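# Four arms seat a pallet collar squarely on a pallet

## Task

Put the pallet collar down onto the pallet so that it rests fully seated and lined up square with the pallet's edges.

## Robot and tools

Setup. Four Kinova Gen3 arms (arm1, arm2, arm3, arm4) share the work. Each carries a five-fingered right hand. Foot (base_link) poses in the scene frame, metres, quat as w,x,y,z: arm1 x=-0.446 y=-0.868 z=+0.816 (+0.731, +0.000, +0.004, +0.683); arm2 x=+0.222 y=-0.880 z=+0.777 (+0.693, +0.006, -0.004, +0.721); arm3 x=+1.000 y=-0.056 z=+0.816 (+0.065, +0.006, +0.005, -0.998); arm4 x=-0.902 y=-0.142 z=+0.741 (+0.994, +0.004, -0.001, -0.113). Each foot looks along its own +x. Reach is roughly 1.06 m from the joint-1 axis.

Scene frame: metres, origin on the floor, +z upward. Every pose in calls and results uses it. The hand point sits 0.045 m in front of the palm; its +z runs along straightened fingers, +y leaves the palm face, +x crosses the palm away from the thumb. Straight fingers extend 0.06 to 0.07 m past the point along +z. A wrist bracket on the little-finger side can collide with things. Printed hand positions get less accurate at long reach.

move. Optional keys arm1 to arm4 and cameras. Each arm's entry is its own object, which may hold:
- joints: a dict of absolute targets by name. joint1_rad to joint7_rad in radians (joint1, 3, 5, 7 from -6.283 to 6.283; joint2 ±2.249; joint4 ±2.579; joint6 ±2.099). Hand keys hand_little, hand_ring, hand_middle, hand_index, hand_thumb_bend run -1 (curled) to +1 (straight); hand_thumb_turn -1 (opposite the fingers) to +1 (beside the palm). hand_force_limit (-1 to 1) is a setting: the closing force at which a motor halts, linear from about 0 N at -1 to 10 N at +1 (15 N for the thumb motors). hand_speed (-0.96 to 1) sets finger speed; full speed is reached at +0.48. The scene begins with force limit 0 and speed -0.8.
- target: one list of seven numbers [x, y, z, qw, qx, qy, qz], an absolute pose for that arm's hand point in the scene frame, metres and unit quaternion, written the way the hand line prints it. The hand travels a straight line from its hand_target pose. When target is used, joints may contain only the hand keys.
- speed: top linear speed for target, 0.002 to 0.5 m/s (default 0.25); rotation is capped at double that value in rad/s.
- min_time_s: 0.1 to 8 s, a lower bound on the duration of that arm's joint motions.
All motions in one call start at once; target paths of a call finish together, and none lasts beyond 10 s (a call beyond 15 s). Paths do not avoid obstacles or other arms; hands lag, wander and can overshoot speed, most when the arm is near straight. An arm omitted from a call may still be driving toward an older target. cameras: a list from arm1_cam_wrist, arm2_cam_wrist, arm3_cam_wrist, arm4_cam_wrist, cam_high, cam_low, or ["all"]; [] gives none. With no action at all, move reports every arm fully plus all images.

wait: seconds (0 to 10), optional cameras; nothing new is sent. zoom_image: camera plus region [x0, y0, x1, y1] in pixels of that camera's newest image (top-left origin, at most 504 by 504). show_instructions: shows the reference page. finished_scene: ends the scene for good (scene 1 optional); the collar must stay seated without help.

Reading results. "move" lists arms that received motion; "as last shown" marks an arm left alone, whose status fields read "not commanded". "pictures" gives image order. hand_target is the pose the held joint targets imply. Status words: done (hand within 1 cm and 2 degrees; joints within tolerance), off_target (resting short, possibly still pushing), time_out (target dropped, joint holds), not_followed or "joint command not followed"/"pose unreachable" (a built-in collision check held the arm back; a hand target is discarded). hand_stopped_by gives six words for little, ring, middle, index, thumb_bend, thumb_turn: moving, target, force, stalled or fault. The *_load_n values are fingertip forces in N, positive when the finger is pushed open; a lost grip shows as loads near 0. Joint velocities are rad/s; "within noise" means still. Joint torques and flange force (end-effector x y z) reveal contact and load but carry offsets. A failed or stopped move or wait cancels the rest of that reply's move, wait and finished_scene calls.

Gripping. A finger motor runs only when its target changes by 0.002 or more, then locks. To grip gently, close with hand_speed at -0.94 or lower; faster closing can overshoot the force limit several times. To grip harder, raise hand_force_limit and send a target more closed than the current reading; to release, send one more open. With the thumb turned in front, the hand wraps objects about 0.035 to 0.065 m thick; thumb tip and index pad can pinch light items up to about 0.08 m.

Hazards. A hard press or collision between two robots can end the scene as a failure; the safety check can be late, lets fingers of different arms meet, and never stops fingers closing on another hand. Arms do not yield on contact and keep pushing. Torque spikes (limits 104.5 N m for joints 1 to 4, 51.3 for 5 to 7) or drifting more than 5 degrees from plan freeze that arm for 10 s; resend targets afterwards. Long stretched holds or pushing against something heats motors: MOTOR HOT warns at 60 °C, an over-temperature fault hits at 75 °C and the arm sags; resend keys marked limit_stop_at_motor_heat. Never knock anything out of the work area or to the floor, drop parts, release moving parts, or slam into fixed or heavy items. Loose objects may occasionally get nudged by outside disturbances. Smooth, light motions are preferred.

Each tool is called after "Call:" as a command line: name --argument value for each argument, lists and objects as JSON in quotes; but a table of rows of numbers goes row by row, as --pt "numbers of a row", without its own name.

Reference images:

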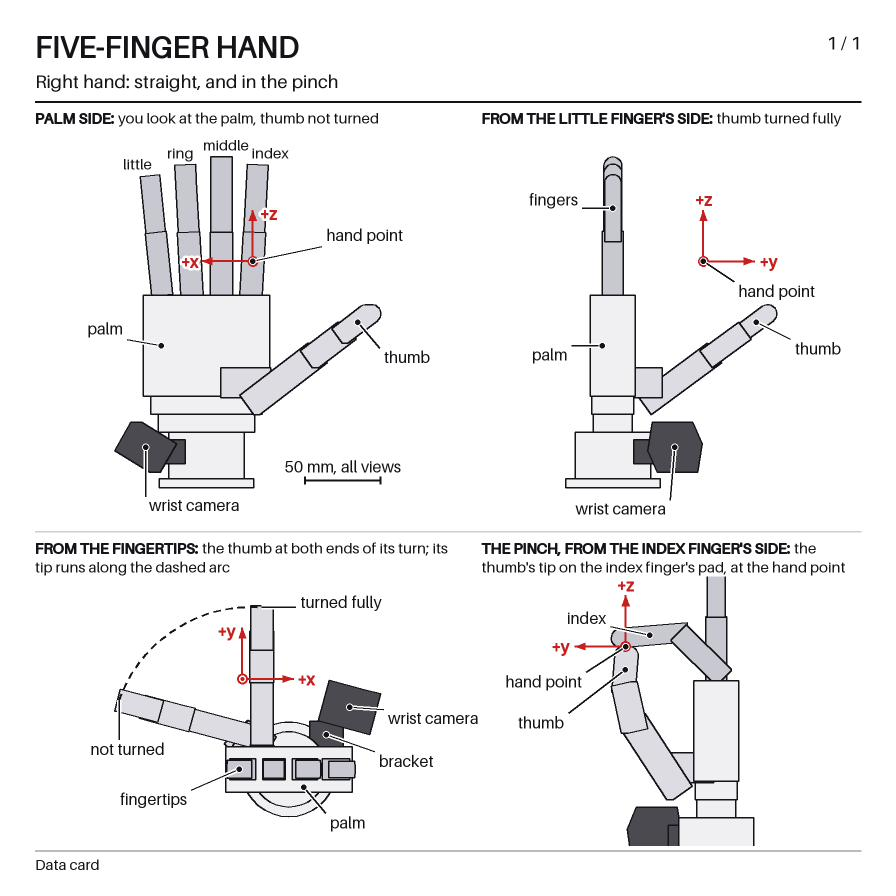

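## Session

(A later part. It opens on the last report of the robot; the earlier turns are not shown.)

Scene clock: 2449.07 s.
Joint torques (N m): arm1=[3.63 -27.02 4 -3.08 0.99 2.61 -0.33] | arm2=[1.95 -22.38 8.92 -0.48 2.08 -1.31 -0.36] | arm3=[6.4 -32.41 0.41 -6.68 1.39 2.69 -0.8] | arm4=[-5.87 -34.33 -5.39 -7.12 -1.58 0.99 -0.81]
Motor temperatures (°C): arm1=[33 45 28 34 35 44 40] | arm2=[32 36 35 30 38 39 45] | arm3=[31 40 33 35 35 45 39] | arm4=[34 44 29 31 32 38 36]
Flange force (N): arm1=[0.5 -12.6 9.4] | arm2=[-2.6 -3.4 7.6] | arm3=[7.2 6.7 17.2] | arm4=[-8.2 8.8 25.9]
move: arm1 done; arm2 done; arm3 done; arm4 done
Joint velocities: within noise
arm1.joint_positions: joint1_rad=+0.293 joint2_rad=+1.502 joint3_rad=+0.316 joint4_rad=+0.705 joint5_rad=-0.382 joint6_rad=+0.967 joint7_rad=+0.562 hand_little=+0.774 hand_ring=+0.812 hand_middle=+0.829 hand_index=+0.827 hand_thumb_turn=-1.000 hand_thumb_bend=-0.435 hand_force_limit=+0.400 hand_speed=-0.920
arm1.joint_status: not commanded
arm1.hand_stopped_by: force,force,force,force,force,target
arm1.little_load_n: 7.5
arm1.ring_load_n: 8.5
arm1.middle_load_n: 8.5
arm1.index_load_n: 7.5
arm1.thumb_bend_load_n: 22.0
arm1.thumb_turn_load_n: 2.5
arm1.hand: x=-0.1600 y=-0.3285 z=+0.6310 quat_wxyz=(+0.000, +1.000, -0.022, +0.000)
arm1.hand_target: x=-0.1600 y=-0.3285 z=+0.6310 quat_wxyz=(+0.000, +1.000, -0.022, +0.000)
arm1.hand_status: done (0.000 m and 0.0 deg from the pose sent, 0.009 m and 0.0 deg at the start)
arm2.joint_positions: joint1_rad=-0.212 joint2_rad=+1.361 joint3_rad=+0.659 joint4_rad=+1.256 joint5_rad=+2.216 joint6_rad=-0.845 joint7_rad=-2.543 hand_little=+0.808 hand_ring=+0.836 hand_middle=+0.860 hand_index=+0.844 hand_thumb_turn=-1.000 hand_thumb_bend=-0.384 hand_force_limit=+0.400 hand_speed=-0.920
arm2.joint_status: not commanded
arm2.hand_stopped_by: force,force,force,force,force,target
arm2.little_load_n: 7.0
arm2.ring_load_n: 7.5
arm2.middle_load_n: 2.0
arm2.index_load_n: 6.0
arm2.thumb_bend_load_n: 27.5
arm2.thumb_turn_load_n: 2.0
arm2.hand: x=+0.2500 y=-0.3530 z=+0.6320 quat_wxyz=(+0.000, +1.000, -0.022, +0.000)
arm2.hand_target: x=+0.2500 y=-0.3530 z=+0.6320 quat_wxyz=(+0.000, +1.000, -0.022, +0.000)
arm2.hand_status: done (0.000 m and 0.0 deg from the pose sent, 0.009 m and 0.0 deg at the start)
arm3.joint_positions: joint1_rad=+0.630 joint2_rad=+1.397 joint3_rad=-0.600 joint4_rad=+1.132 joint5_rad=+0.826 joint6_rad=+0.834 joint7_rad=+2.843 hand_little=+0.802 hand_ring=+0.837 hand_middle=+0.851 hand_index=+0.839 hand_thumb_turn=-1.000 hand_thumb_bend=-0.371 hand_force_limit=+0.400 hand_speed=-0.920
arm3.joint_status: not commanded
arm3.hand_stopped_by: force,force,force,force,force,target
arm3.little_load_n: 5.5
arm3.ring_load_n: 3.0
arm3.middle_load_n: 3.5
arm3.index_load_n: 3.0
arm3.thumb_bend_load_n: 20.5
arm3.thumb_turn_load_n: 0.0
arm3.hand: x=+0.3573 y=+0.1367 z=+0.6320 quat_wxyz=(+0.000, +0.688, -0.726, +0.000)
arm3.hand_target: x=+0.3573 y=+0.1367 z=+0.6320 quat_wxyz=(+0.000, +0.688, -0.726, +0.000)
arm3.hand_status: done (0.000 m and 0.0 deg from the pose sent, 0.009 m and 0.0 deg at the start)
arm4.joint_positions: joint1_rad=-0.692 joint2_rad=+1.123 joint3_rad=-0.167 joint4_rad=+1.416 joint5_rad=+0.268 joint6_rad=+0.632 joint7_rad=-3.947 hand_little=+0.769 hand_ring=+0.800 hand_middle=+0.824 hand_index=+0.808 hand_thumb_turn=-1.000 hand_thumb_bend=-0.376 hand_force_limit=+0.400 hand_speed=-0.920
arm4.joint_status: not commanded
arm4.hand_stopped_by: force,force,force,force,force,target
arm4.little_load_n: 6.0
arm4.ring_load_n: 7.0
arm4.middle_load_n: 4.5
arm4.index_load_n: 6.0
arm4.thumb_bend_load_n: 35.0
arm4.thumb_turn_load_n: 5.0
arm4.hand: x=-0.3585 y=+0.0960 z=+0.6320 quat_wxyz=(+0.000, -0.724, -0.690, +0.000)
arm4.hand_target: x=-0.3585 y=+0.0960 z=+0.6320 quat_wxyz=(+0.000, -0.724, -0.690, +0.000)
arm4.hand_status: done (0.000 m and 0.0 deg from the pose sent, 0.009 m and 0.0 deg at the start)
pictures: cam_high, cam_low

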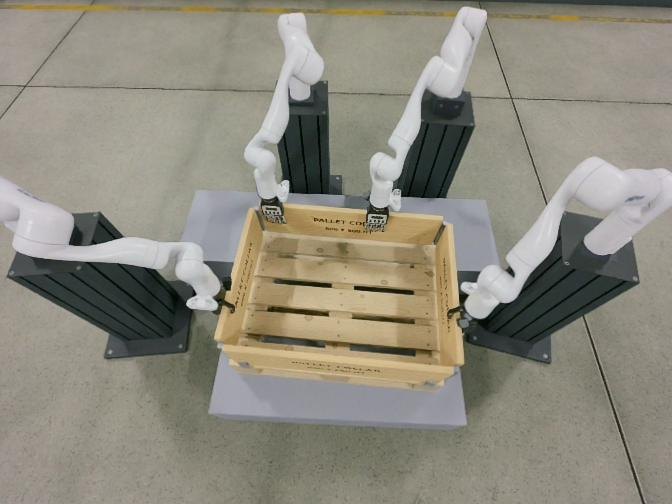

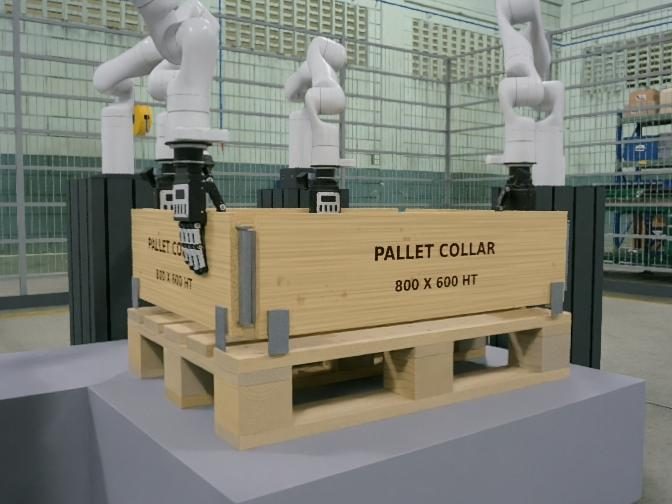

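Call:
move --arm1 '{"target": [-0.160, -0.3285, 0.622, 0, -0.99976, 0.0218, 0], "speed": 0.015}' --arm2 '{"target": [0.250, -0.353, 0.623, 0, -0.99976, 0.0218, 0], "speed": 0.015}' --arm3 '{"target": [0.3573, 0.1367, 0.623, 0, -0.6877, 0.7260, 0], "speed": 0.015}' --arm4 '{"target": [-0.3585, 0.0960, 0.623, 0, 0.7242, 0.6896, 0], "speed": 0.015}' --cameras '["cam_low", "cam_high", "arm3_cam_wrist", "arm4_cam_wrist"]'

Call:
zoom_image --camera "cam_low" --region '[205, 290, 305, 365]'

Call:
zoom_image --camera "cam_low" --region '[120, 290, 160, 322]'

Call:
zoom_image --camera "cam_low" --region '[530, 280, 590, 328]'

Scene clock: 2521.13 s.
Joint torques (N m): arm1=[4.46 -30.98 4.76 -3.92 1.15 3.19 -0.39] | arm2=[3.76 -19.35 9.21 -2.57 1.17 1.21 -0.68] | arm3=[7.33 -11.04 7.11 -5.66 2.82 -0.06 -1.08] | arm4=[-3.5 -34.33 -2.29 -9.03 -0.38 -0.09 -0.84]
Motor temperatures (°C): arm1=[33 44 28 34 35 44 40] | arm2=[32 36 35 30 38 39 45] | arm3=[31 42 33 35 35 45 39] | arm4=[34 46 28 31 32 37 36]
Flange force (N): arm1=[-0.3 -13.7 16.6] | arm2=[-5.7 6.4 -3.7] | arm3=[11.1 -4.1 -28.4] | arm4=[-7.0 2.9 22.2]
move: arm1 done; arm2 done; arm3 done; arm4 done
Joint velocities: within noise
arm1.joint_positions: joint1_rad=+0.295 joint2_rad=+1.521 joint3_rad=+0.315 joint4_rad=+0.688 joint5_rad=-0.383 joint6_rad=+0.964 joint7_rad=+0.560 hand_little=+0.774 hand_ring=+0.812 hand_middle=+0.829 hand_index=+0.827 hand_thumb_turn=-1.000 hand_thumb_bend=-0.435 hand_force_limit=+0.400 hand_speed=-0.920
arm1.joint_status: not commanded
arm1.hand_stopped_by: force,force,force,force,force,target
arm1.little_load_n: 8.0
arm1.ring_load_n: 9.5
arm1.middle_load_n: 9.0
arm1.index_load_n: 8.5
arm1.thumb_bend_load_n: 21.5
arm1.thumb_turn_load_n: 2.5
arm1.hand: x=-0.1600 y=-0.3285 z=+0.6220 quat_wxyz=(+0.000, +1.000, -0.022, +0.000)
arm1.hand_target: x=-0.1600 y=-0.3285 z=+0.6220 quat_wxyz=(+0.000, +1.000, -0.022, +0.000)
arm1.hand_status: done (0.000 m and 0.0 deg from the pose sent, 0.009 m and 0.0 deg at the start)
arm2.joint_positions: joint1_rad=-0.209 joint2_rad=+1.377 joint3_rad=+0.653 joint4_rad=+1.248 joint5_rad=+2.210 joint6_rad=-0.835 joint7_rad=-2.541 hand_little=+0.808 hand_ring=+0.836 hand_middle=+0.860 hand_index=+0.844 hand_thumb_turn=-1.000 hand_thumb_bend=-0.384 hand_force_limit=+0.400 hand_speed=-0.920
arm2.joint_status: not commanded
arm2.hand_stopped_by: force,force,force,force,force,target
arm2.little_load_n: 6.5
arm2.ring_load_n: 7.5
arm2.middle_load_n: 2.5
arm2.index_load_n: 6.5
arm2.thumb_bend_load_n: 29.5
arm2.thumb_turn_load_n: 3.0
arm2.hand: x=+0.2500 y=-0.3530 z=+0.6230 quat_wxyz=(+0.000, +1.000, -0.022, +0.000)
arm2.hand_target: x=+0.2500 y=-0.3530 z=+0.6230 quat_wxyz=(+0.000, +1.000, -0.022, +0.000)
arm2.hand_status: done (0.000 m and 0.0 deg from the pose sent, 0.009 m and 0.0 deg at the start)
arm3.joint_positions: joint1_rad=+0.627 joint2_rad=+1.414 joint3_rad=-0.596 joint4_rad=+1.121 joint5_rad=+0.831 joint6_rad=+0.826 joint7_rad=+2.843 hand_little=+0.802 hand_ring=+0.837 hand_middle=+0.851 hand_index=+0.839 hand_thumb_turn=-1.000 hand_thumb_bend=-0.371 hand_force_limit=+0.400 hand_speed=-0.920
arm3.joint_status: not commanded
arm3.hand_stopped_by: force,force,force,force,force,target
arm3.little_load_n: 7.5
arm3.ring_load_n: 6.0
arm3.middle_load_n: 6.0
arm3.index_load_n: 5.0
arm3.thumb_bend_load_n: 20.5
arm3.thumb_turn_load_n: 0.0
arm3.hand: x=+0.3573 y=+0.1367 z=+0.6230 quat_wxyz=(+0.000, +0.688, -0.726, +0.000)
arm3.hand_target: x=+0.3573 y=+0.1367 z=+0.6230 quat_wxyz=(+0.000, +0.688, -0.726, +0.000)
arm3.hand_status: done (0.000 m and 0.0 deg from the pose sent, 0.009 m and 0.0 deg at the start)
arm4.joint_positions: joint1_rad=-0.694 joint2_rad=+1.141 joint3_rad=-0.164 joint4_rad=+1.411 joint5_rad=+0.270 joint6_rad=+0.619 joint7_rad=-3.949 hand_little=+0.769 hand_ring=+0.800 hand_middle=+0.824 hand_index=+0.808 hand_thumb_turn=-1.000 hand_thumb_bend=-0.376 hand_force_limit=+0.400 hand_speed=-0.920
arm4.joint_status: not commanded
arm4.hand_stopped_by: force,force,force,force,force,target
arm4.little_load_n: 6.5
arm4.ring_load_n: 7.5
arm4.middle_load_n: 5.0
arm4.index_load_n: 6.0
arm4.thumb_bend_load_n: 32.0
arm4.thumb_turn_load_n: 5.0
arm4.hand: x=-0.3585 y=+0.0960 z=+0.6230 quat_wxyz=(+0.000, -0.724, -0.690, +0.000)
arm4.hand_target: x=-0.3585 y=+0.0960 z=+0.6230 quat_wxyz=(+0.000, -0.724, -0.690, +0.000)
arm4.hand_status: done (0.000 m and 0.0 deg from the pose sent, 0.009 m and 0.0 deg at the start)
pictures: arm3_cam_wrist, arm4_cam_wrist, cam_high, cam_low
arm3_cam_wrist: T_world_to_cam=[[-0.98188, -0.18913, -0.01223, 0.38577], [-0.16725, 0.83432, 0.52529, -0.38488], [-0.08915, 0.51782, -0.85083, 0.60217]] pos_world=[0.36809, 0.08226, 0.71924]
arm4_cam_wrist: T_world_to_cam=[[0.98619, 0.16378, -0.02445, 0.3581], [0.1528, -0.8431, 0.51559, -0.1815], [0.06383, -0.51221, -0.85649, 0.72335]] pos_world=[-0.37159, 0.15883, 0.72188]

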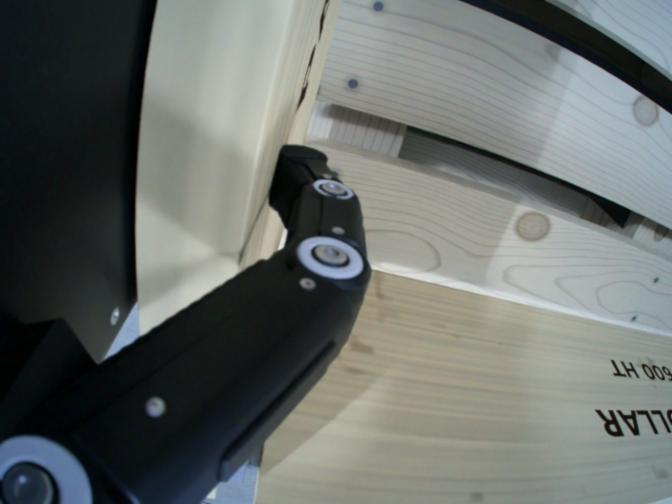

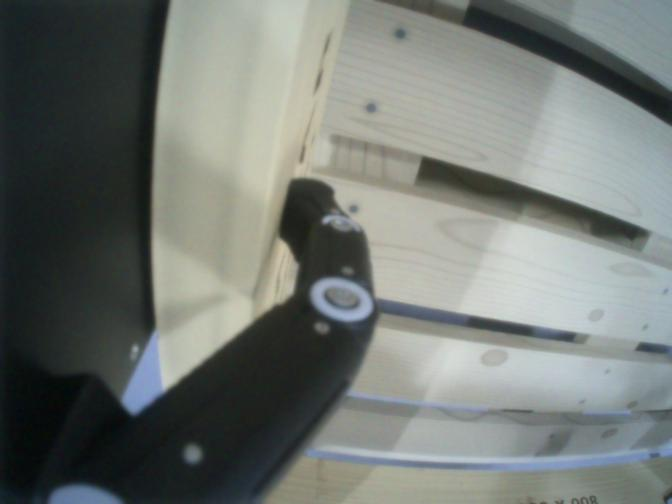

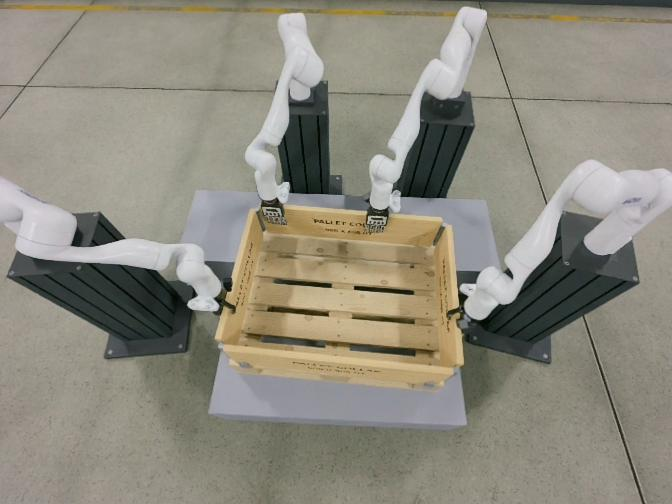

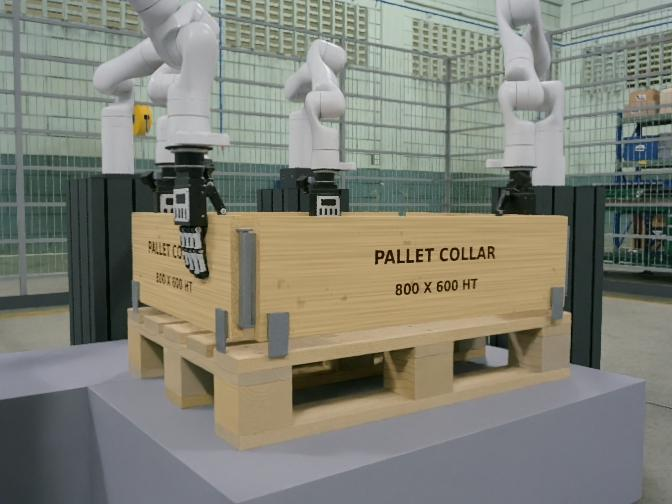

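Scaled by 5.040.

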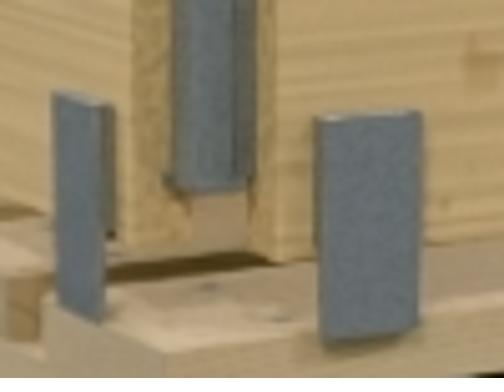

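Scaled by 12.600.

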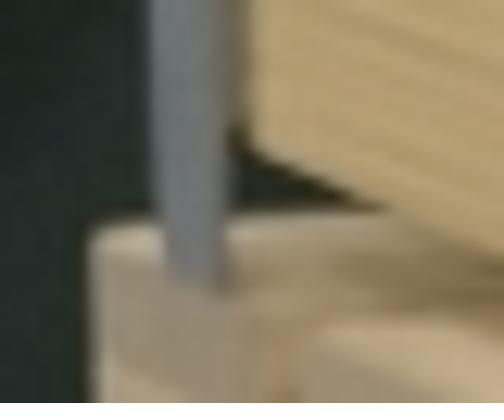

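Scaled by 8.400.

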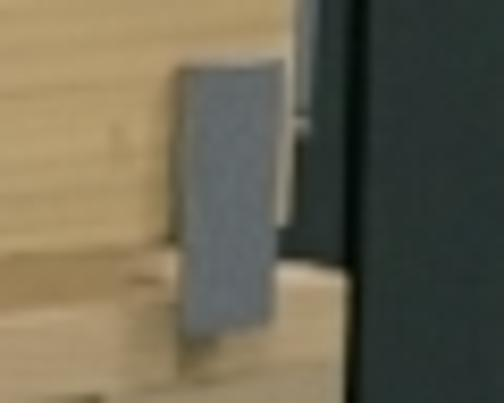

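Call:
move --arm1 '{"target": [-0.160, -0.3285, 0.628, 0, -0.99976, 0.0218, 0], "speed": 0.02}' --arm2 '{"target": [0.250, -0.353, 0.629, 0, -0.99976, 0.0218, 0], "speed": 0.02}' --arm3 '{"target": [0.3573, 0.1367, 0.629, 0, -0.6877, 0.7260, 0], "speed": 0.02}' --arm4 '{"target": [-0.3585, 0.0960, 0.629, 0, 0.7242, 0.6896, 0], "speed": 0.02}'

Call:
move --arm1 '{"target": [-0.1555, -0.3293, 0.628, 0, -0.99976, 0.0218, 0], "speed": 0.02}' --arm2 '{"target": [0.2545, -0.3538, 0.629, 0, -0.99976, 0.0218, 0], "speed": 0.02}' --arm3 '{"target": [0.3618, 0.1359, 0.629, 0, -0.6877, 0.7260, 0], "speed": 0.02}' --arm4 '{"target": [-0.3540, 0.0952, 0.629, 0, 0.7242, 0.6896, 0], "speed": 0.02}'

Call:
move --arm1 '{"target": [-0.1555, -0.3293, 0.621, 0, -0.99976, 0.0218, 0], "speed": 0.015}' --arm2 '{"target": [0.2545, -0.3538, 0.622, 0, -0.99976, 0.0218, 0], "speed": 0.015}' --arm3 '{"target": [0.3618, 0.1359, 0.622, 0, -0.6877, 0.7260, 0], "speed": 0.015}' --arm4 '{"target": [-0.3540, 0.0952, 0.622, 0, 0.7242, 0.6896, 0], "speed": 0.015}' --cameras '["cam_low", "cam_high"]'

Call:
zoom_image --camera "cam_low" --region '[205, 290, 305, 365]'

Call:
zoom_image --camera "cam_low" --region '[120, 290, 160, 322]'

Call:
zoom_image --camera "cam_low" --region '[530, 280, 590, 328]'

Scene clock: 2560.47 s.
Joint torques (N m): arm1=[3.52 -28.01 3.9 -3.02 0.9 3.08 -0.28] | arm2=[2.49 -21.86 9.25 -1.25 1.87 -0.47 -0.39] | arm3=[5.14 -32.98 -0.92 -6.37 0.94 2.46 -0.81] | arm4=[-6.18 -33.21 -5.67 -6.61 -1.67 1.02 -0.83]
Motor temperatures (°C): arm1=[33 44 29 34 35 44 40] | arm2=[32 36 35 30 38 39 45] | arm3=[31 40 33 35 35 45 39] | arm4=[33 47 28 31 32 37 36]
Flange force (N): arm1=[1.2 -13.9 11.9] | arm2=[-3.6 -0.5 4.9] | arm3=[5.0 6.7 18.8] | arm4=[-8.7 9.2 24.1]
move: arm1 done; arm2 done; arm3 done; arm4 done
Joint velocities: within noise
arm1.joint_positions: joint1_rad=+0.294 joint2_rad=+1.508 joint3_rad=+0.315 joint4_rad=+0.699 joint5_rad=-0.382 joint6_rad=+0.966 joint7_rad=+0.561 hand_little=+0.774 hand_ring=+0.812 hand_middle=+0.829 hand_index=+0.827 hand_thumb_turn=-1.000 hand_thumb_bend=-0.435 hand_force_limit=+0.400 hand_speed=-0.920
arm1.joint_status: not commanded
arm1.hand_stopped_by: force,force,force,force,force,target
arm1.little_load_n: 7.5
arm1.ring_load_n: 8.5
arm1.middle_load_n: 8.5
arm1.index_load_n: 7.5
arm1.thumb_bend_load_n: 22.0
arm1.thumb_turn_load_n: 2.0
arm1.hand: x=-0.1600 y=-0.3285 z=+0.6280 quat_wxyz=(+0.000, +1.000, -0.022, +0.000)
arm1.hand_target: x=-0.1600 y=-0.3285 z=+0.6280 quat_wxyz=(+0.000, +1.000, -0.022, +0.000)
arm1.hand_status: done (0.000 m and 0.0 deg from the pose sent, 0.006 m and 0.0 deg at the start)
arm2.joint_positions: joint1_rad=-0.211 joint2_rad=+1.366 joint3_rad=+0.657 joint4_rad=+1.254 joint5_rad=+2.214 joint6_rad=-0.841 joint7_rad=-2.542 hand_little=+0.808 hand_ring=+0.836 hand_middle=+0.860 hand_index=+0.844 hand_thumb_turn=-1.000 hand_thumb_bend=-0.384 hand_force_limit=+0.400 hand_speed=-0.920
arm2.joint_status: not commanded
arm2.hand_stopped_by: force,force,force,force,force,target
arm2.little_load_n: 6.5
arm2.ring_load_n: 7.5
arm2.middle_load_n: 2.0
arm2.index_load_n: 6.5
arm2.thumb_bend_load_n: 27.5
arm2.thumb_turn_load_n: 2.5
arm2.hand: x=+0.2500 y=-0.3530 z=+0.6290 quat_wxyz=(+0.000, +1.000, -0.022, +0.000)
arm2.hand_target: x=+0.2500 y=-0.3530 z=+0.6290 quat_wxyz=(+0.000, +1.000, -0.022, +0.000)
arm2.hand_status: done (0.000 m and 0.0 deg from the pose sent, 0.006 m and 0.0 deg at the start)
arm3.joint_positions: joint1_rad=+0.629 joint2_rad=+1.403 joint3_rad=-0.598 joint4_rad=+1.128 joint5_rad=+0.828 joint6_rad=+0.831 joint7_rad=+2.843 hand_little=+0.802 hand_ring=+0.837 hand_middle=+0.851 hand_index=+0.839 hand_thumb_turn=-1.000 hand_thumb_bend=-0.371 hand_force_limit=+0.400 hand_speed=-0.920
arm3.joint_status: not commanded
arm3.hand_stopped_by: force,force,force,force,force,target
arm3.little_load_n: 5.5
arm3.ring_load_n: 3.5
arm3.middle_load_n: 3.5
arm3.index_load_n: 3.0
arm3.thumb_bend_load_n: 20.5
arm3.thumb_turn_load_n: 0.0
arm3.hand: x=+0.3573 y=+0.1367 z=+0.6290 quat_wxyz=(+0.000, +0.688, -0.726, +0.000)
arm3.hand_target: x=+0.3573 y=+0.1367 z=+0.6290 quat_wxyz=(+0.000, +0.688, -0.726, +0.000)
arm3.hand_status: done (0.000 m and 0.0 deg from the pose sent, 0.006 m and 0.0 deg at the start)
arm4.joint_positions: joint1_rad=-0.693 joint2_rad=+1.129 joint3_rad=-0.166 joint4_rad=+1.414 joint5_rad=+0.269 joint6_rad=+0.627 joint7_rad=-3.948 hand_little=+0.769 hand_ring=+0.800 hand_middle=+0.824 hand_index=+0.808 hand_thumb_turn=-1.000 hand_thumb_bend=-0.376 hand_force_limit=+0.400 hand_speed=-0.920
arm4.joint_status: not commanded
arm4.hand_stopped_by: force,force,force,force,force,target
arm4.little_load_n: 5.5
arm4.ring_load_n: 6.5
arm4.middle_load_n: 4.0
arm4.index_load_n: 5.0
arm4.thumb_bend_load_n: 34.5
arm4.thumb_turn_load_n: 5.0
arm4.hand: x=-0.3585 y=+0.0960 z=+0.6290 quat_wxyz=(+0.000, -0.724, -0.690, +0.000)
arm4.hand_target: x=-0.3585 y=+0.0960 z=+0.6290 quat_wxyz=(+0.000, -0.724, -0.690, +0.000)
arm4.hand_status: done (0.000 m and 0.0 deg from the pose sent, 0.006 m and 0.0 deg at the start)
pictures: none

Scene clock: 2561.43 s.
Joint torques (N m): arm1=[3.63 -27.83 3.93 -3.08 0.95 2.91 -0.26] | arm2=[2.4 -22.69 9.22 -1.5 1.71 -0.52 -0.46] | arm3=[4.96 -32.21 -0.88 -5.93 0.91 2.56 -0.79] | arm4=[-6.12 -33.54 -5.61 -6.72 -1.68 1.08 -0.82]
Motor temperatures (°C): arm1=[33 44 29 34 35 44 40] | arm2=[32 36 35 30 38 39 45] | arm3=[31 40 33 35 35 45 39] | arm4=[33 47 28 31 32 37 36]
Flange force (N): arm1=[1.2 -14.0 11.3] | arm2=[-3.4 -0.5 6.2] | arm3=[4.7 6.9 18.0] | arm4=[-8.5 9.2 24.4]
move: arm1 done; arm2 done; arm3 done; arm4 done
Joint velocities: within noise
arm1.joint_positions: joint1_rad=+0.302 joint2_rad=+1.512 joint3_rad=+0.316 joint4_rad=+0.688 joint5_rad=-0.382 joint6_rad=+0.973 joint7_rad=+0.565 hand_little=+0.774 hand_ring=+0.812 hand_middle=+0.829 hand_index=+0.827 hand_thumb_turn=-1.000 hand_thumb_bend=-0.435 hand_force_limit=+0.400 hand_speed=-0.920
arm1.joint_status: not commanded
arm1.hand_stopped_by: force,force,force,force,force,target
arm1.little_load_n: 7.5
arm1.ring_load_n: 8.5
arm1.middle_load_n: 8.0
arm1.index_load_n: 7.5
arm1.thumb_bend_load_n: 22.0
arm1.thumb_turn_load_n: 2.0
arm1.hand: x=-0.1555 y=-0.3293 z=+0.6280 quat_wxyz=(+0.000, +1.000, -0.022, +0.000)
arm1.hand_target: x=-0.1555 y=-0.3293 z=+0.6280 quat_wxyz=(+0.000, +1.000, -0.022, +0.000)
arm1.hand_status: done (0.000 m and 0.0 deg from the pose sent, 0.005 m and 0.0 deg at the start)
arm2.joint_positions: joint1_rad=-0.203 joint2_rad=+1.366 joint3_rad=+0.656 joint4_rad=+1.255 joint5_rad=+2.214 joint6_rad=-0.840 joint7_rad=-2.534 hand_little=+0.808 hand_ring=+0.836 hand_middle=+0.860 hand_index=+0.844 hand_thumb_turn=-1.000 hand_thumb_bend=-0.384 hand_force_limit=+0.400 hand_speed=-0.920
arm2.joint_status: not commanded
arm2.hand_stopped_by: force,force,force,force,force,target
arm2.little_load_n: 7.0
arm2.ring_load_n: 7.5
arm2.middle_load_n: 2.0
arm2.index_load_n: 6.0
arm2.thumb_bend_load_n: 27.5
arm2.thumb_turn_load_n: 2.5
arm2.hand: x=+0.2545 y=-0.3538 z=+0.6290 quat_wxyz=(+0.000, +1.000, -0.022, +0.000)
arm2.hand_target: x=+0.2545 y=-0.3538 z=+0.6290 quat_wxyz=(+0.000, +1.000, -0.022, +0.000)
arm2.hand_status: done (0.000 m and 0.0 deg from the pose sent, 0.005 m and 0.0 deg at the start)
arm3.joint_positions: joint1_rad=+0.633 joint2_rad=+1.396 joint3_rad=-0.594 joint4_rad=+1.151 joint5_rad=+0.833 joint6_rad=+0.818 joint7_rad=+2.832 hand_little=+0.802 hand_ring=+0.837 hand_middle=+0.851 hand_index=+0.839 hand_thumb_turn=-1.000 hand_thumb_bend=-0.371 hand_force_limit=+0.400 hand_speed=-0.920
arm3.joint_status: not commanded
arm3.hand_stopped_by: force,force,force,force,force,target
arm3.little_load_n: 5.5
arm3.ring_load_n: 3.5
arm3.middle_load_n: 3.0
arm3.index_load_n: 3.0
arm3.thumb_bend_load_n: 20.5
arm3.thumb_turn_load_n: 0.5
arm3.hand: x=+0.3618 y=+0.1359 z=+0.6290 quat_wxyz=(+0.000, +0.688, -0.726, +0.000)
arm3.hand_target: x=+0.3618 y=+0.1359 z=+0.6290 quat_wxyz=(+0.000, +0.688, -0.726, +0.000)
arm3.hand_status: done (0.000 m and 0.0 deg from the pose sent, 0.005 m and 0.0 deg at the start)
arm4.joint_positions: joint1_rad=-0.687 joint2_rad=+1.134 joint3_rad=-0.168 joint4_rad=+1.399 joint5_rad=+0.269 joint6_rad=+0.638 joint7_rad=-3.940 hand_little=+0.769 hand_ring=+0.800 hand_middle=+0.824 hand_index=+0.808 hand_thumb_turn=-1.000 hand_thumb_bend=-0.376 hand_force_limit=+0.400 hand_speed=-0.920
arm4.joint_status: not commanded
arm4.hand_stopped_by: force,force,force,force,force,target
arm4.little_load_n: 5.5
arm4.ring_load_n: 6.5
arm4.middle_load_n: 3.5
arm4.index_load_n: 5.0
arm4.thumb_bend_load_n: 34.5
arm4.thumb_turn_load_n: 5.0
arm4.hand: x=-0.3540 y=+0.0952 z=+0.6290 quat_wxyz=(+0.000, -0.724, -0.690, +0.000)
arm4.hand_target: x=-0.3540 y=+0.0952 z=+0.6290 quat_wxyz=(+0.000, -0.724, -0.690, +0.000)
arm4.hand_status: done (0.000 m and 0.0 deg from the pose sent, 0.005 m and 0.0 deg at the start)
pictures: none

Scene clock: 2562.40 s.
Joint torques (N m): arm1=[3.77 -27.87 4.11 -3.13 1.05 2.8 -0.27] | arm2=[2.21 -22.57 8.98 -1.31 1.73 -0.62 -0.45] | arm3=[5.16 -31.96 -0.41 -5.61 0.95 2.85 -0.83] | arm4=[-6.32 -33.36 -5.77 -6.24 -1.78 1.28 -0.82]
Motor temperatures (°C): arm1=[33 44 29 34 35 44 40] | arm2=[32 36 35 30 38 39 45] | arm3=[31 40 33 35 35 45 39] | arm4=[33 47 28 31 32 37 36]
Flange force (N): arm1=[0.9 -14.0 11.4] | arm2=[-3.0 -0.8 6.1] | arm3=[4.8 7.8 18.0] | arm4=[-8.5 9.9 24.6]
move: arm1 done; arm2 done; arm3 done; arm4 done
Joint velocities: within noise
arm1.joint_positions: joint1_rad=+0.303 joint2_rad=+1.527 joint3_rad=+0.316 joint4_rad=+0.675 joint5_rad=-0.382 joint6_rad=+0.970 joint7_rad=+0.563 hand_little=+0.774 hand_ring=+0.812 hand_middle=+0.829 hand_index=+0.827 hand_thumb_turn=-1.000 hand_thumb_bend=-0.435 hand_force_limit=+0.400 hand_speed=-0.920
arm1.joint_status: not commanded
arm1.hand_stopped_by: force,force,force,force,force,target
arm1.little_load_n: 7.5
arm1.ring_load_n: 8.5
arm1.middle_load_n: 8.0
arm1.index_load_n: 7.5
arm1.thumb_bend_load_n: 22.0
arm1.thumb_turn_load_n: 2.5
arm1.hand: x=-0.1555 y=-0.3293 z=+0.6210 quat_wxyz=(+0.000, +1.000, -0.022, +0.000)
arm1.hand_target: x=-0.1555 y=-0.3293 z=+0.6210 quat_wxyz=(+0.000, +1.000, -0.022, +0.000)
arm1.hand_status: done (0.000 m and 0.0 deg from the pose sent, 0.007 m and 0.0 deg at the start)
arm2.joint_positions: joint1_rad=-0.201 joint2_rad=+1.378 joint3_rad=+0.652 joint4_rad=+1.249 joint5_rad=+2.210 joint6_rad=-0.833 joint7_rad=-2.533 hand_little=+0.808 hand_ring=+0.836 hand_middle=+0.860 hand_index=+0.844 hand_thumb_turn=-1.000 hand_thumb_bend=-0.384 hand_force_limit=+0.400 hand_speed=-0.920
arm2.joint_status: not commanded
arm2.hand_stopped_by: force,force,force,force,force,target
arm2.little_load_n: 7.0
arm2.ring_load_n: 7.5
arm2.middle_load_n: 2.5
arm2.index_load_n: 6.5
arm2.thumb_bend_load_n: 27.5
arm2.thumb_turn_load_n: 2.5
arm2.hand: x=+0.2545 y=-0.3538 z=+0.6220 quat_wxyz=(+0.000, +1.000, -0.022, +0.000)
arm2.hand_target: x=+0.2545 y=-0.3538 z=+0.6220 quat_wxyz=(+0.000, +1.000, -0.022, +0.000)
arm2.hand_status: done (0.000 m and 0.0 deg from the pose sent, 0.007 m and 0.0 deg at the start)
arm3.joint_positions: joint1_rad=+0.630 joint2_rad=+1.409 joint3_rad=-0.591 joint4_rad=+1.142 joint5_rad=+0.836 joint6_rad=+0.812 joint7_rad=+2.832 hand_little=+0.802 hand_ring=+0.837 hand_middle=+0.851 hand_index=+0.839 hand_thumb_turn=-1.000 hand_thumb_bend=-0.371 hand_force_limit=+0.400 hand_speed=-0.920
arm3.joint_status: not commanded
arm3.hand_stopped_by: force,force,force,force,force,target
arm3.little_load_n: 5.0
arm3.ring_load_n: 3.5
arm3.middle_load_n: 3.0
arm3.index_load_n: 2.5
arm3.thumb_bend_load_n: 20.5
arm3.thumb_turn_load_n: 0.5
arm3.hand: x=+0.3618 y=+0.1359 z=+0.6220 quat_wxyz=(+0.000, +0.688, -0.726, +0.000)
arm3.hand_target: x=+0.3618 y=+0.1359 z=+0.6220 quat_wxyz=(+0.000, +0.688, -0.726, +0.000)
arm3.hand_status: done (0.000 m and 0.0 deg from the pose sent, 0.007 m and 0.0 deg at the start)
arm4.joint_positions: joint1_rad=-0.688 joint2_rad=+1.148 joint3_rad=-0.166 joint4_rad=+1.395 joint5_rad=+0.270 joint6_rad=+0.628 joint7_rad=-3.941 hand_little=+0.769 hand_ring=+0.800 hand_middle=+0.824 hand_index=+0.808 hand_thumb_turn=-1.000 hand_thumb_bend=-0.376 hand_force_limit=+0.400 hand_speed=-0.920
arm4.joint_status: not commanded
arm4.hand_stopped_by: force,force,force,force,force,target
arm4.little_load_n: 5.5
arm4.ring_load_n: 6.5
arm4.middle_load_n: 3.5
arm4.index_load_n: 5.0
arm4.thumb_bend_load_n: 34.5
arm4.thumb_turn_load_n: 4.5
arm4.hand: x=-0.3540 y=+0.0952 z=+0.6220 quat_wxyz=(+0.000, -0.724, -0.690, +0.000)
arm4.hand_target: x=-0.3540 y=+0.0952 z=+0.6220 quat_wxyz=(+0.000, -0.724, -0.690, +0.000)
arm4.hand_status: done (0.000 m and 0.0 deg from the pose sent, 0.007 m and 0.0 deg at the start)
pictures: cam_high, cam_low

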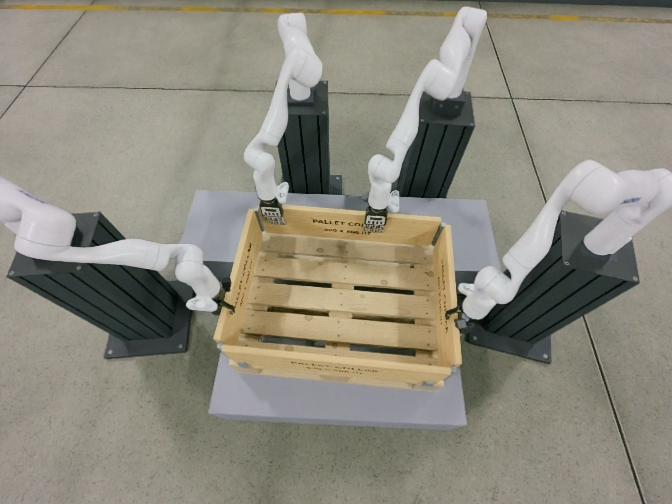

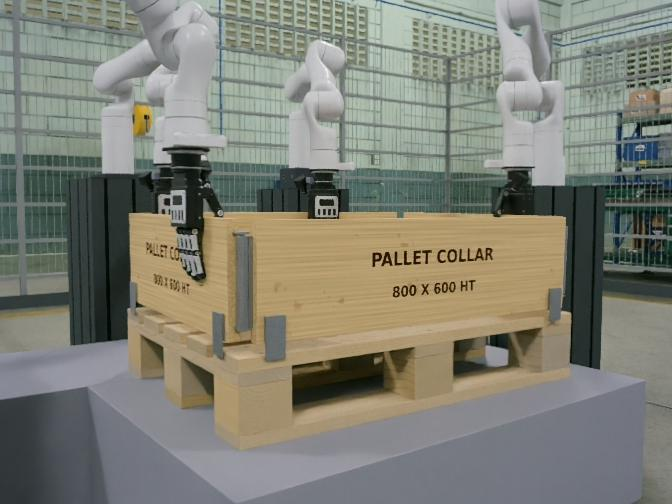

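Scaled by 5.040.

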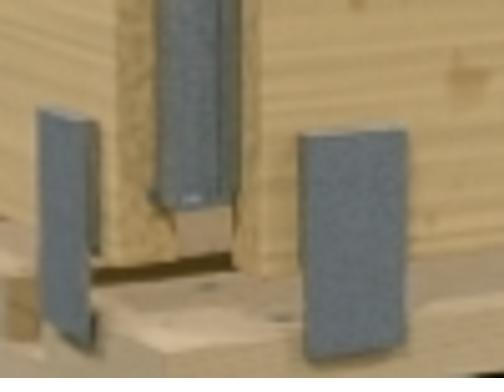

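Scaled by 12.600.

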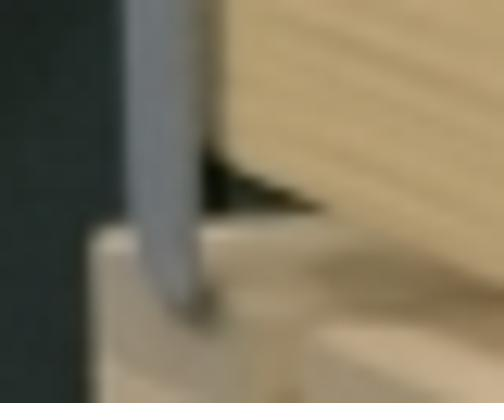

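Scaled by 8.400.

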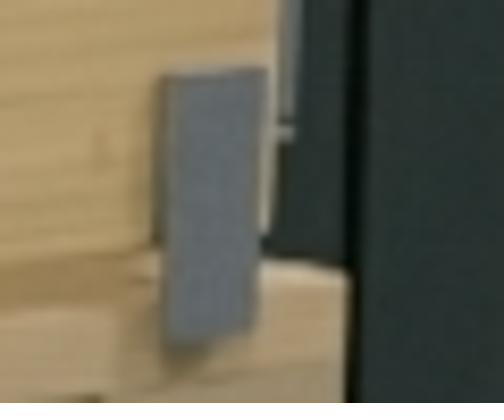

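Call:
move --arm1 '{"target": [-0.1555, -0.3293, 0.614, 0, -0.99976, 0.0218, 0], "speed": 0.015}' --arm2 '{"target": [0.2545, -0.3538, 0.615, 0, -0.99976, 0.0218, 0], "speed": 0.015}' --arm3 '{"target": [0.3618, 0.1359, 0.615, 0, -0.6877, 0.7260, 0], "speed": 0.015}' --arm4 '{"target": [-0.3540, 0.0952, 0.615, 0, 0.7242, 0.6896, 0], "speed": 0.015}'

Scene clock: 2572.20 s.
Joint torques (N m): arm1=[3.68 -27.84 3.94 -3.2 0.95 2.77 -0.27] | arm2=[2.26 -22.49 9.06 -1.15 1.81 -0.62 -0.45] | arm3=[5.26 -31.9 -0.27 -5.47 0.88 2.9 -0.81] | arm4=[-6.31 -33.25 -5.82 -5.99 -1.76 1.37 -0.81]
Motor temperatures (°C): arm1=[33 44 28 34 35 44 40] | arm2=[32 36 35 30 38 39 45] | arm3=[31 41 33 35 35 45 39] | arm4=[33 47 28 31 32 37 36]
Flange force (N): arm1=[1.0 -13.7 11.3] | arm2=[-3.1 -0.8 6.1] | arm3=[4.9 8.1 18.1] | arm4=[-8.4 9.9 24.5]
move: arm1 done; arm2 done; arm3 done; arm4 done
Joint velocities: within noise
arm1.joint_positions: joint1_rad=+0.305 joint2_rad=+1.543 joint3_rad=+0.316 joint4_rad=+0.661 joint5_rad=-0.383 joint6_rad=+0.968 joint7_rad=+0.561 hand_little=+0.774 hand_ring=+0.812 hand_middle=+0.829 hand_index=+0.827 hand_thumb_turn=-1.000 hand_thumb_bend=-0.435 hand_force_limit=+0.400 hand_speed=-0.920
arm1.joint_status: not commanded
arm1.hand_stopped_by: force,force,force,force,force,target
arm1.little_load_n: 7.5
arm1.ring_load_n: 8.5
arm1.middle_load_n: 8.5
arm1.index_load_n: 7.5
arm1.thumb_bend_load_n: 22.0
arm1.thumb_turn_load_n: 2.5
arm1.hand: x=-0.1555 y=-0.3293 z=+0.6140 quat_wxyz=(+0.000, +1.000, -0.022, +0.000)
arm1.hand_target: x=-0.1555 y=-0.3293 z=+0.6140 quat_wxyz=(+0.000, +1.000, -0.022, +0.000)
arm1.hand_status: done (0.000 m and 0.0 deg from the pose sent, 0.007 m and 0.0 deg at the start)
arm2.joint_positions: joint1_rad=-0.198 joint2_rad=+1.391 joint3_rad=+0.647 joint4_rad=+1.242 joint5_rad=+2.205 joint6_rad=-0.825 joint7_rad=-2.532 hand_little=+0.808 hand_ring=+0.836 hand_middle=+0.860 hand_index=+0.844 hand_thumb_turn=-1.000 hand_thumb_bend=-0.384 hand_force_limit=+0.400 hand_speed=-0.920
arm2.joint_status: not commanded
arm2.hand_stopped_by: force,force,force,force,force,target
arm2.little_load_n: 7.0
arm2.ring_load_n: 7.5
arm2.middle_load_n: 2.5
arm2.index_load_n: 6.0
arm2.thumb_bend_load_n: 27.5
arm2.thumb_turn_load_n: 2.5
arm2.hand: x=+0.2545 y=-0.3538 z=+0.6150 quat_wxyz=(+0.000, +1.000, -0.022, +0.000)
arm2.hand_target: x=+0.2545 y=-0.3538 z=+0.6150 quat_wxyz=(+0.000, +1.000, -0.022, +0.000)
arm2.hand_status: done (0.000 m and 0.0 deg from the pose sent, 0.007 m and 0.0 deg at the start)
arm3.joint_positions: joint1_rad=+0.627 joint2_rad=+1.423 joint3_rad=-0.588 joint4_rad=+1.133 joint5_rad=+0.839 joint6_rad=+0.806 joint7_rad=+2.833 hand_little=+0.802 hand_ring=+0.837 hand_middle=+0.851 hand_index=+0.839 hand_thumb_turn=-1.000 hand_thumb_bend=-0.371 hand_force_limit=+0.400 hand_speed=-0.920
arm3.joint_status: not commanded
arm3.hand_stopped_by: force,force,force,force,force,target
arm3.little_load_n: 5.5
arm3.ring_load_n: 3.5
arm3.middle_load_n: 3.0
arm3.index_load_n: 2.5
arm3.thumb_bend_load_n: 21.0
arm3.thumb_turn_load_n: 0.0
arm3.hand: x=+0.3618 y=+0.1359 z=+0.6150 quat_wxyz=(+0.000, +0.688, -0.726, +0.000)
arm3.hand_target: x=+0.3618 y=+0.1359 z=+0.6150 quat_wxyz=(+0.000, +0.688, -0.726, +0.000)
arm3.hand_status: done (0.000 m and 0.0 deg from the pose sent, 0.007 m and 0.0 deg at the start)
arm4.joint_positions: joint1_rad=-0.689 joint2_rad=+1.162 joint3_rad=-0.164 joint4_rad=+1.390 joint5_rad=+0.272 joint6_rad=+0.618 joint7_rad=-3.943 hand_little=+0.769 hand_ring=+0.800 hand_middle=+0.824 hand_index=+0.808 hand_thumb_turn=-1.000 hand_thumb_bend=-0.376 hand_force_limit=+0.400 hand_speed=-0.920
arm4.joint_status: not commanded
arm4.hand_stopped_by: force,force,force,force,force,target
arm4.little_load_n: 5.5
arm4.ring_load_n: 6.5
arm4.middle_load_n: 4.0
arm4.index_load_n: 5.0
arm4.thumb_bend_load_n: 34.5
arm4.thumb_turn_load_n: 5.0
arm4.hand: x=-0.3540 y=+0.0952 z=+0.6150 quat_wxyz=(+0.000, -0.724, -0.690, +0.000)
arm4.hand_target: x=-0.3540 y=+0.0952 z=+0.6150 quat_wxyz=(+0.000, -0.724, -0.690, +0.000)
arm4.hand_status: done (0.000 m and 0.0 deg from the pose sent, 0.007 m and 0.0 deg at the start)
pictures: none

Call:
move --arm1 '{"target": [-0.1555, -0.3293, 0.606, 0, -0.99976, 0.0218, 0], "speed": 0.02}' --arm2 '{"target": [0.2545, -0.3538, 0.607, 0, -0.99976, 0.0218, 0], "speed": 0.02}' --arm3 '{"target": [0.3618, 0.1359, 0.607, 0, -0.6877, 0.7260, 0], "speed": 0.02}' --arm4 '{"target": [-0.3540, 0.0952, 0.607, 0, 0.7242, 0.6896, 0], "speed": 0.02}' --cameras '["cam_low"]'

Call:
zoom_image --camera "cam_low" --region '[205, 290, 305, 365]'

Call:
zoom_image --camera "cam_low" --region '[120, 290, 160, 322]'

Call:
zoom_image --camera "cam_low" --region '[530, 280, 590, 328]'

Scene clock: 2583.60 s.
Joint torques (N m): arm1=[3.65 -27.83 3.89 -3.25 0.93 2.72 -0.29] | arm2=[2.24 -22.43 9.14 -0.96 1.75 -0.66 -0.47] | arm3=[5.23 -31.71 -0.17 -5.41 0.88 2.93 -0.82] | arm4=[-6.25 -33.17 -5.81 -5.65 -1.75 1.45 -0.83]
Motor temperatures (°C): arm1=[33 44 28 34 35 44 40] | arm2=[32 36 35 30 38 39 45] | arm3=[31 41 33 35 35 45 39] | arm4=[33 47 28 31 32 37 36]
Flange force (N): arm1=[1.0 -13.6 11.3] | arm2=[-3.0 -0.9 6.1] | arm3=[4.9 8.0 17.8] | arm4=[-8.1 10.2 24.6]
move: arm1 done; arm2 done; arm3 done; arm4 done
Joint velocities: within noise
arm1.joint_positions: joint1_rad=+0.307 joint2_rad=+1.561 joint3_rad=+0.316 joint4_rad=+0.644 joint5_rad=-0.384 joint6_rad=+0.967 joint7_rad=+0.558 hand_little=+0.774 hand_ring=+0.812 hand_middle=+0.829 hand_index=+0.827 hand_thumb_turn=-1.000 hand_thumb_bend=-0.435 hand_force_limit=+0.400 hand_speed=-0.920
arm1.joint_status: not commanded
arm1.hand_stopped_by: force,force,force,force,force,target
arm1.little_load_n: 7.5
arm1.ring_load_n: 8.5
arm1.middle_load_n: 8.5
arm1.index_load_n: 7.5
arm1.thumb_bend_load_n: 22.0
arm1.thumb_turn_load_n: 2.5
arm1.hand: x=-0.1555 y=-0.3293 z=+0.6060 quat_wxyz=(+0.000, +1.000, -0.022, +0.000)
arm1.hand_target: x=-0.1555 y=-0.3293 z=+0.6060 quat_wxyz=(+0.000, +1.000, -0.022, +0.000)
arm1.hand_status: done (0.000 m and 0.0 deg from the pose sent, 0.008 m and 0.0 deg at the start)
arm2.joint_positions: joint1_rad=-0.195 joint2_rad=+1.406 joint3_rad=+0.642 joint4_rad=+1.234 joint5_rad=+2.200 joint6_rad=-0.817 joint7_rad=-2.532 hand_little=+0.808 hand_ring=+0.836 hand_middle=+0.860 hand_index=+0.844 hand_thumb_turn=-1.000 hand_thumb_bend=-0.384 hand_force_limit=+0.400 hand_speed=-0.920
arm2.joint_status: not commanded
arm2.hand_stopped_by: force,force,force,force,force,target
arm2.little_load_n: 7.0
arm2.ring_load_n: 7.5
arm2.middle_load_n: 2.5
arm2.index_load_n: 6.5
arm2.thumb_bend_load_n: 27.5
arm2.thumb_turn_load_n: 2.0
arm2.hand: x=+0.2545 y=-0.3538 z=+0.6070 quat_wxyz=(+0.000, +1.000, -0.022, +0.000)
arm2.hand_target: x=+0.2545 y=-0.3538 z=+0.6070 quat_wxyz=(+0.000, +1.000, -0.022, +0.000)
arm2.hand_status: done (0.000 m and 0.0 deg from the pose sent, 0.008 m and 0.0 deg at the start)
arm3.joint_positions: joint1_rad=+0.624 joint2_rad=+1.439 joint3_rad=-0.584 joint4_rad=+1.122 joint5_rad=+0.843 joint6_rad=+0.800 joint7_rad=+2.834 hand_little=+0.802 hand_ring=+0.837 hand_middle=+0.851 hand_index=+0.839 hand_thumb_turn=-1.000 hand_thumb_bend=-0.371 hand_force_limit=+0.400 hand_speed=-0.920
arm3.joint_status: not commanded
arm3.hand_stopped_by: force,force,force,force,force,target
arm3.little_load_n: 5.0
arm3.ring_load_n: 3.0
arm3.middle_load_n: 3.5
arm3.index_load_n: 2.5
arm3.thumb_bend_load_n: 20.5
arm3.thumb_turn_load_n: 0.5
arm3.hand: x=+0.3618 y=+0.1359 z=+0.6070 quat_wxyz=(+0.000, +0.688, -0.726, +0.000)
arm3.hand_target: x=+0.3618 y=+0.1359 z=+0.6070 quat_wxyz=(+0.000, +0.688, -0.726, +0.000)
arm3.hand_status: done (0.000 m and 0.0 deg from the pose sent, 0.008 m and 0.0 deg at the start)
arm4.joint_positions: joint1_rad=-0.691 joint2_rad=+1.178 joint3_rad=-0.161 joint4_rad=+1.385 joint5_rad=+0.274 joint6_rad=+0.608 joint7_rad=-3.944 hand_little=+0.769 hand_ring=+0.800 hand_middle=+0.824 hand_index=+0.808 hand_thumb_turn=-1.000 hand_thumb_bend=-0.376 hand_force_limit=+0.400 hand_speed=-0.920
arm4.joint_status: not commanded
arm4.hand_stopped_by: force,force,force,force,force,target
arm4.little_load_n: 5.5
arm4.ring_load_n: 6.5
arm4.middle_load_n: 3.5
arm4.index_load_n: 5.0
arm4.thumb_bend_load_n: 34.5
arm4.thumb_turn_load_n: 5.0
arm4.hand: x=-0.3540 y=+0.0952 z=+0.6070 quat_wxyz=(+0.000, -0.724, -0.690, +0.000)
arm4.hand_target: x=-0.3540 y=+0.0952 z=+0.6070 quat_wxyz=(+0.000, -0.724, -0.690, +0.000)
arm4.hand_status: done (0.000 m and 0.0 deg from the pose sent, 0.008 m and 0.0 deg at the start)

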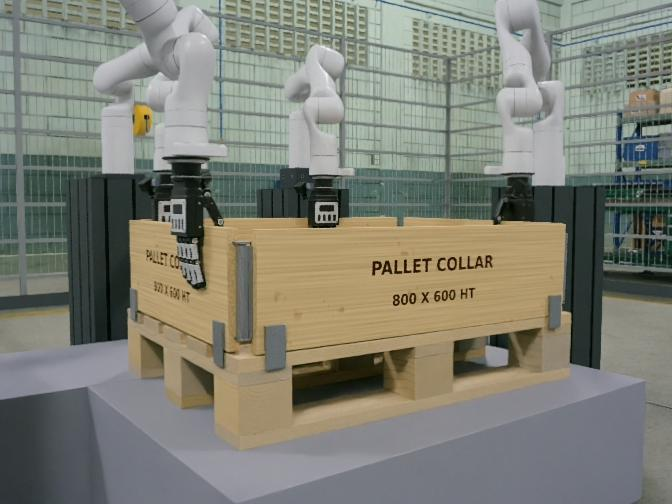

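Scaled by 5.040.

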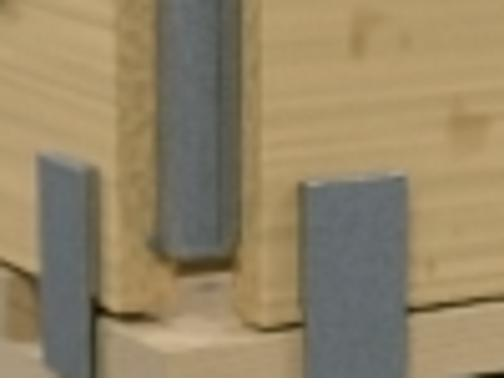

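Scaled by 12.600.

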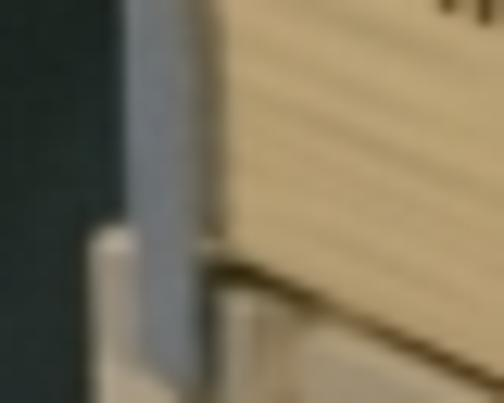

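Scaled by 8.400.

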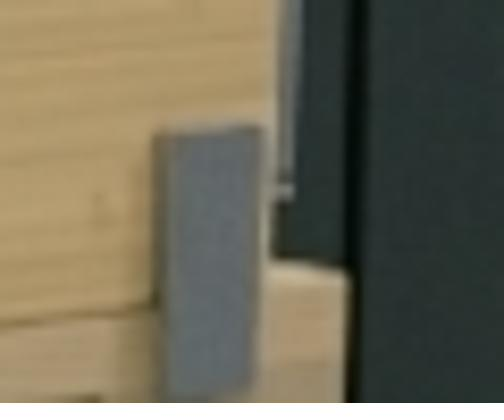

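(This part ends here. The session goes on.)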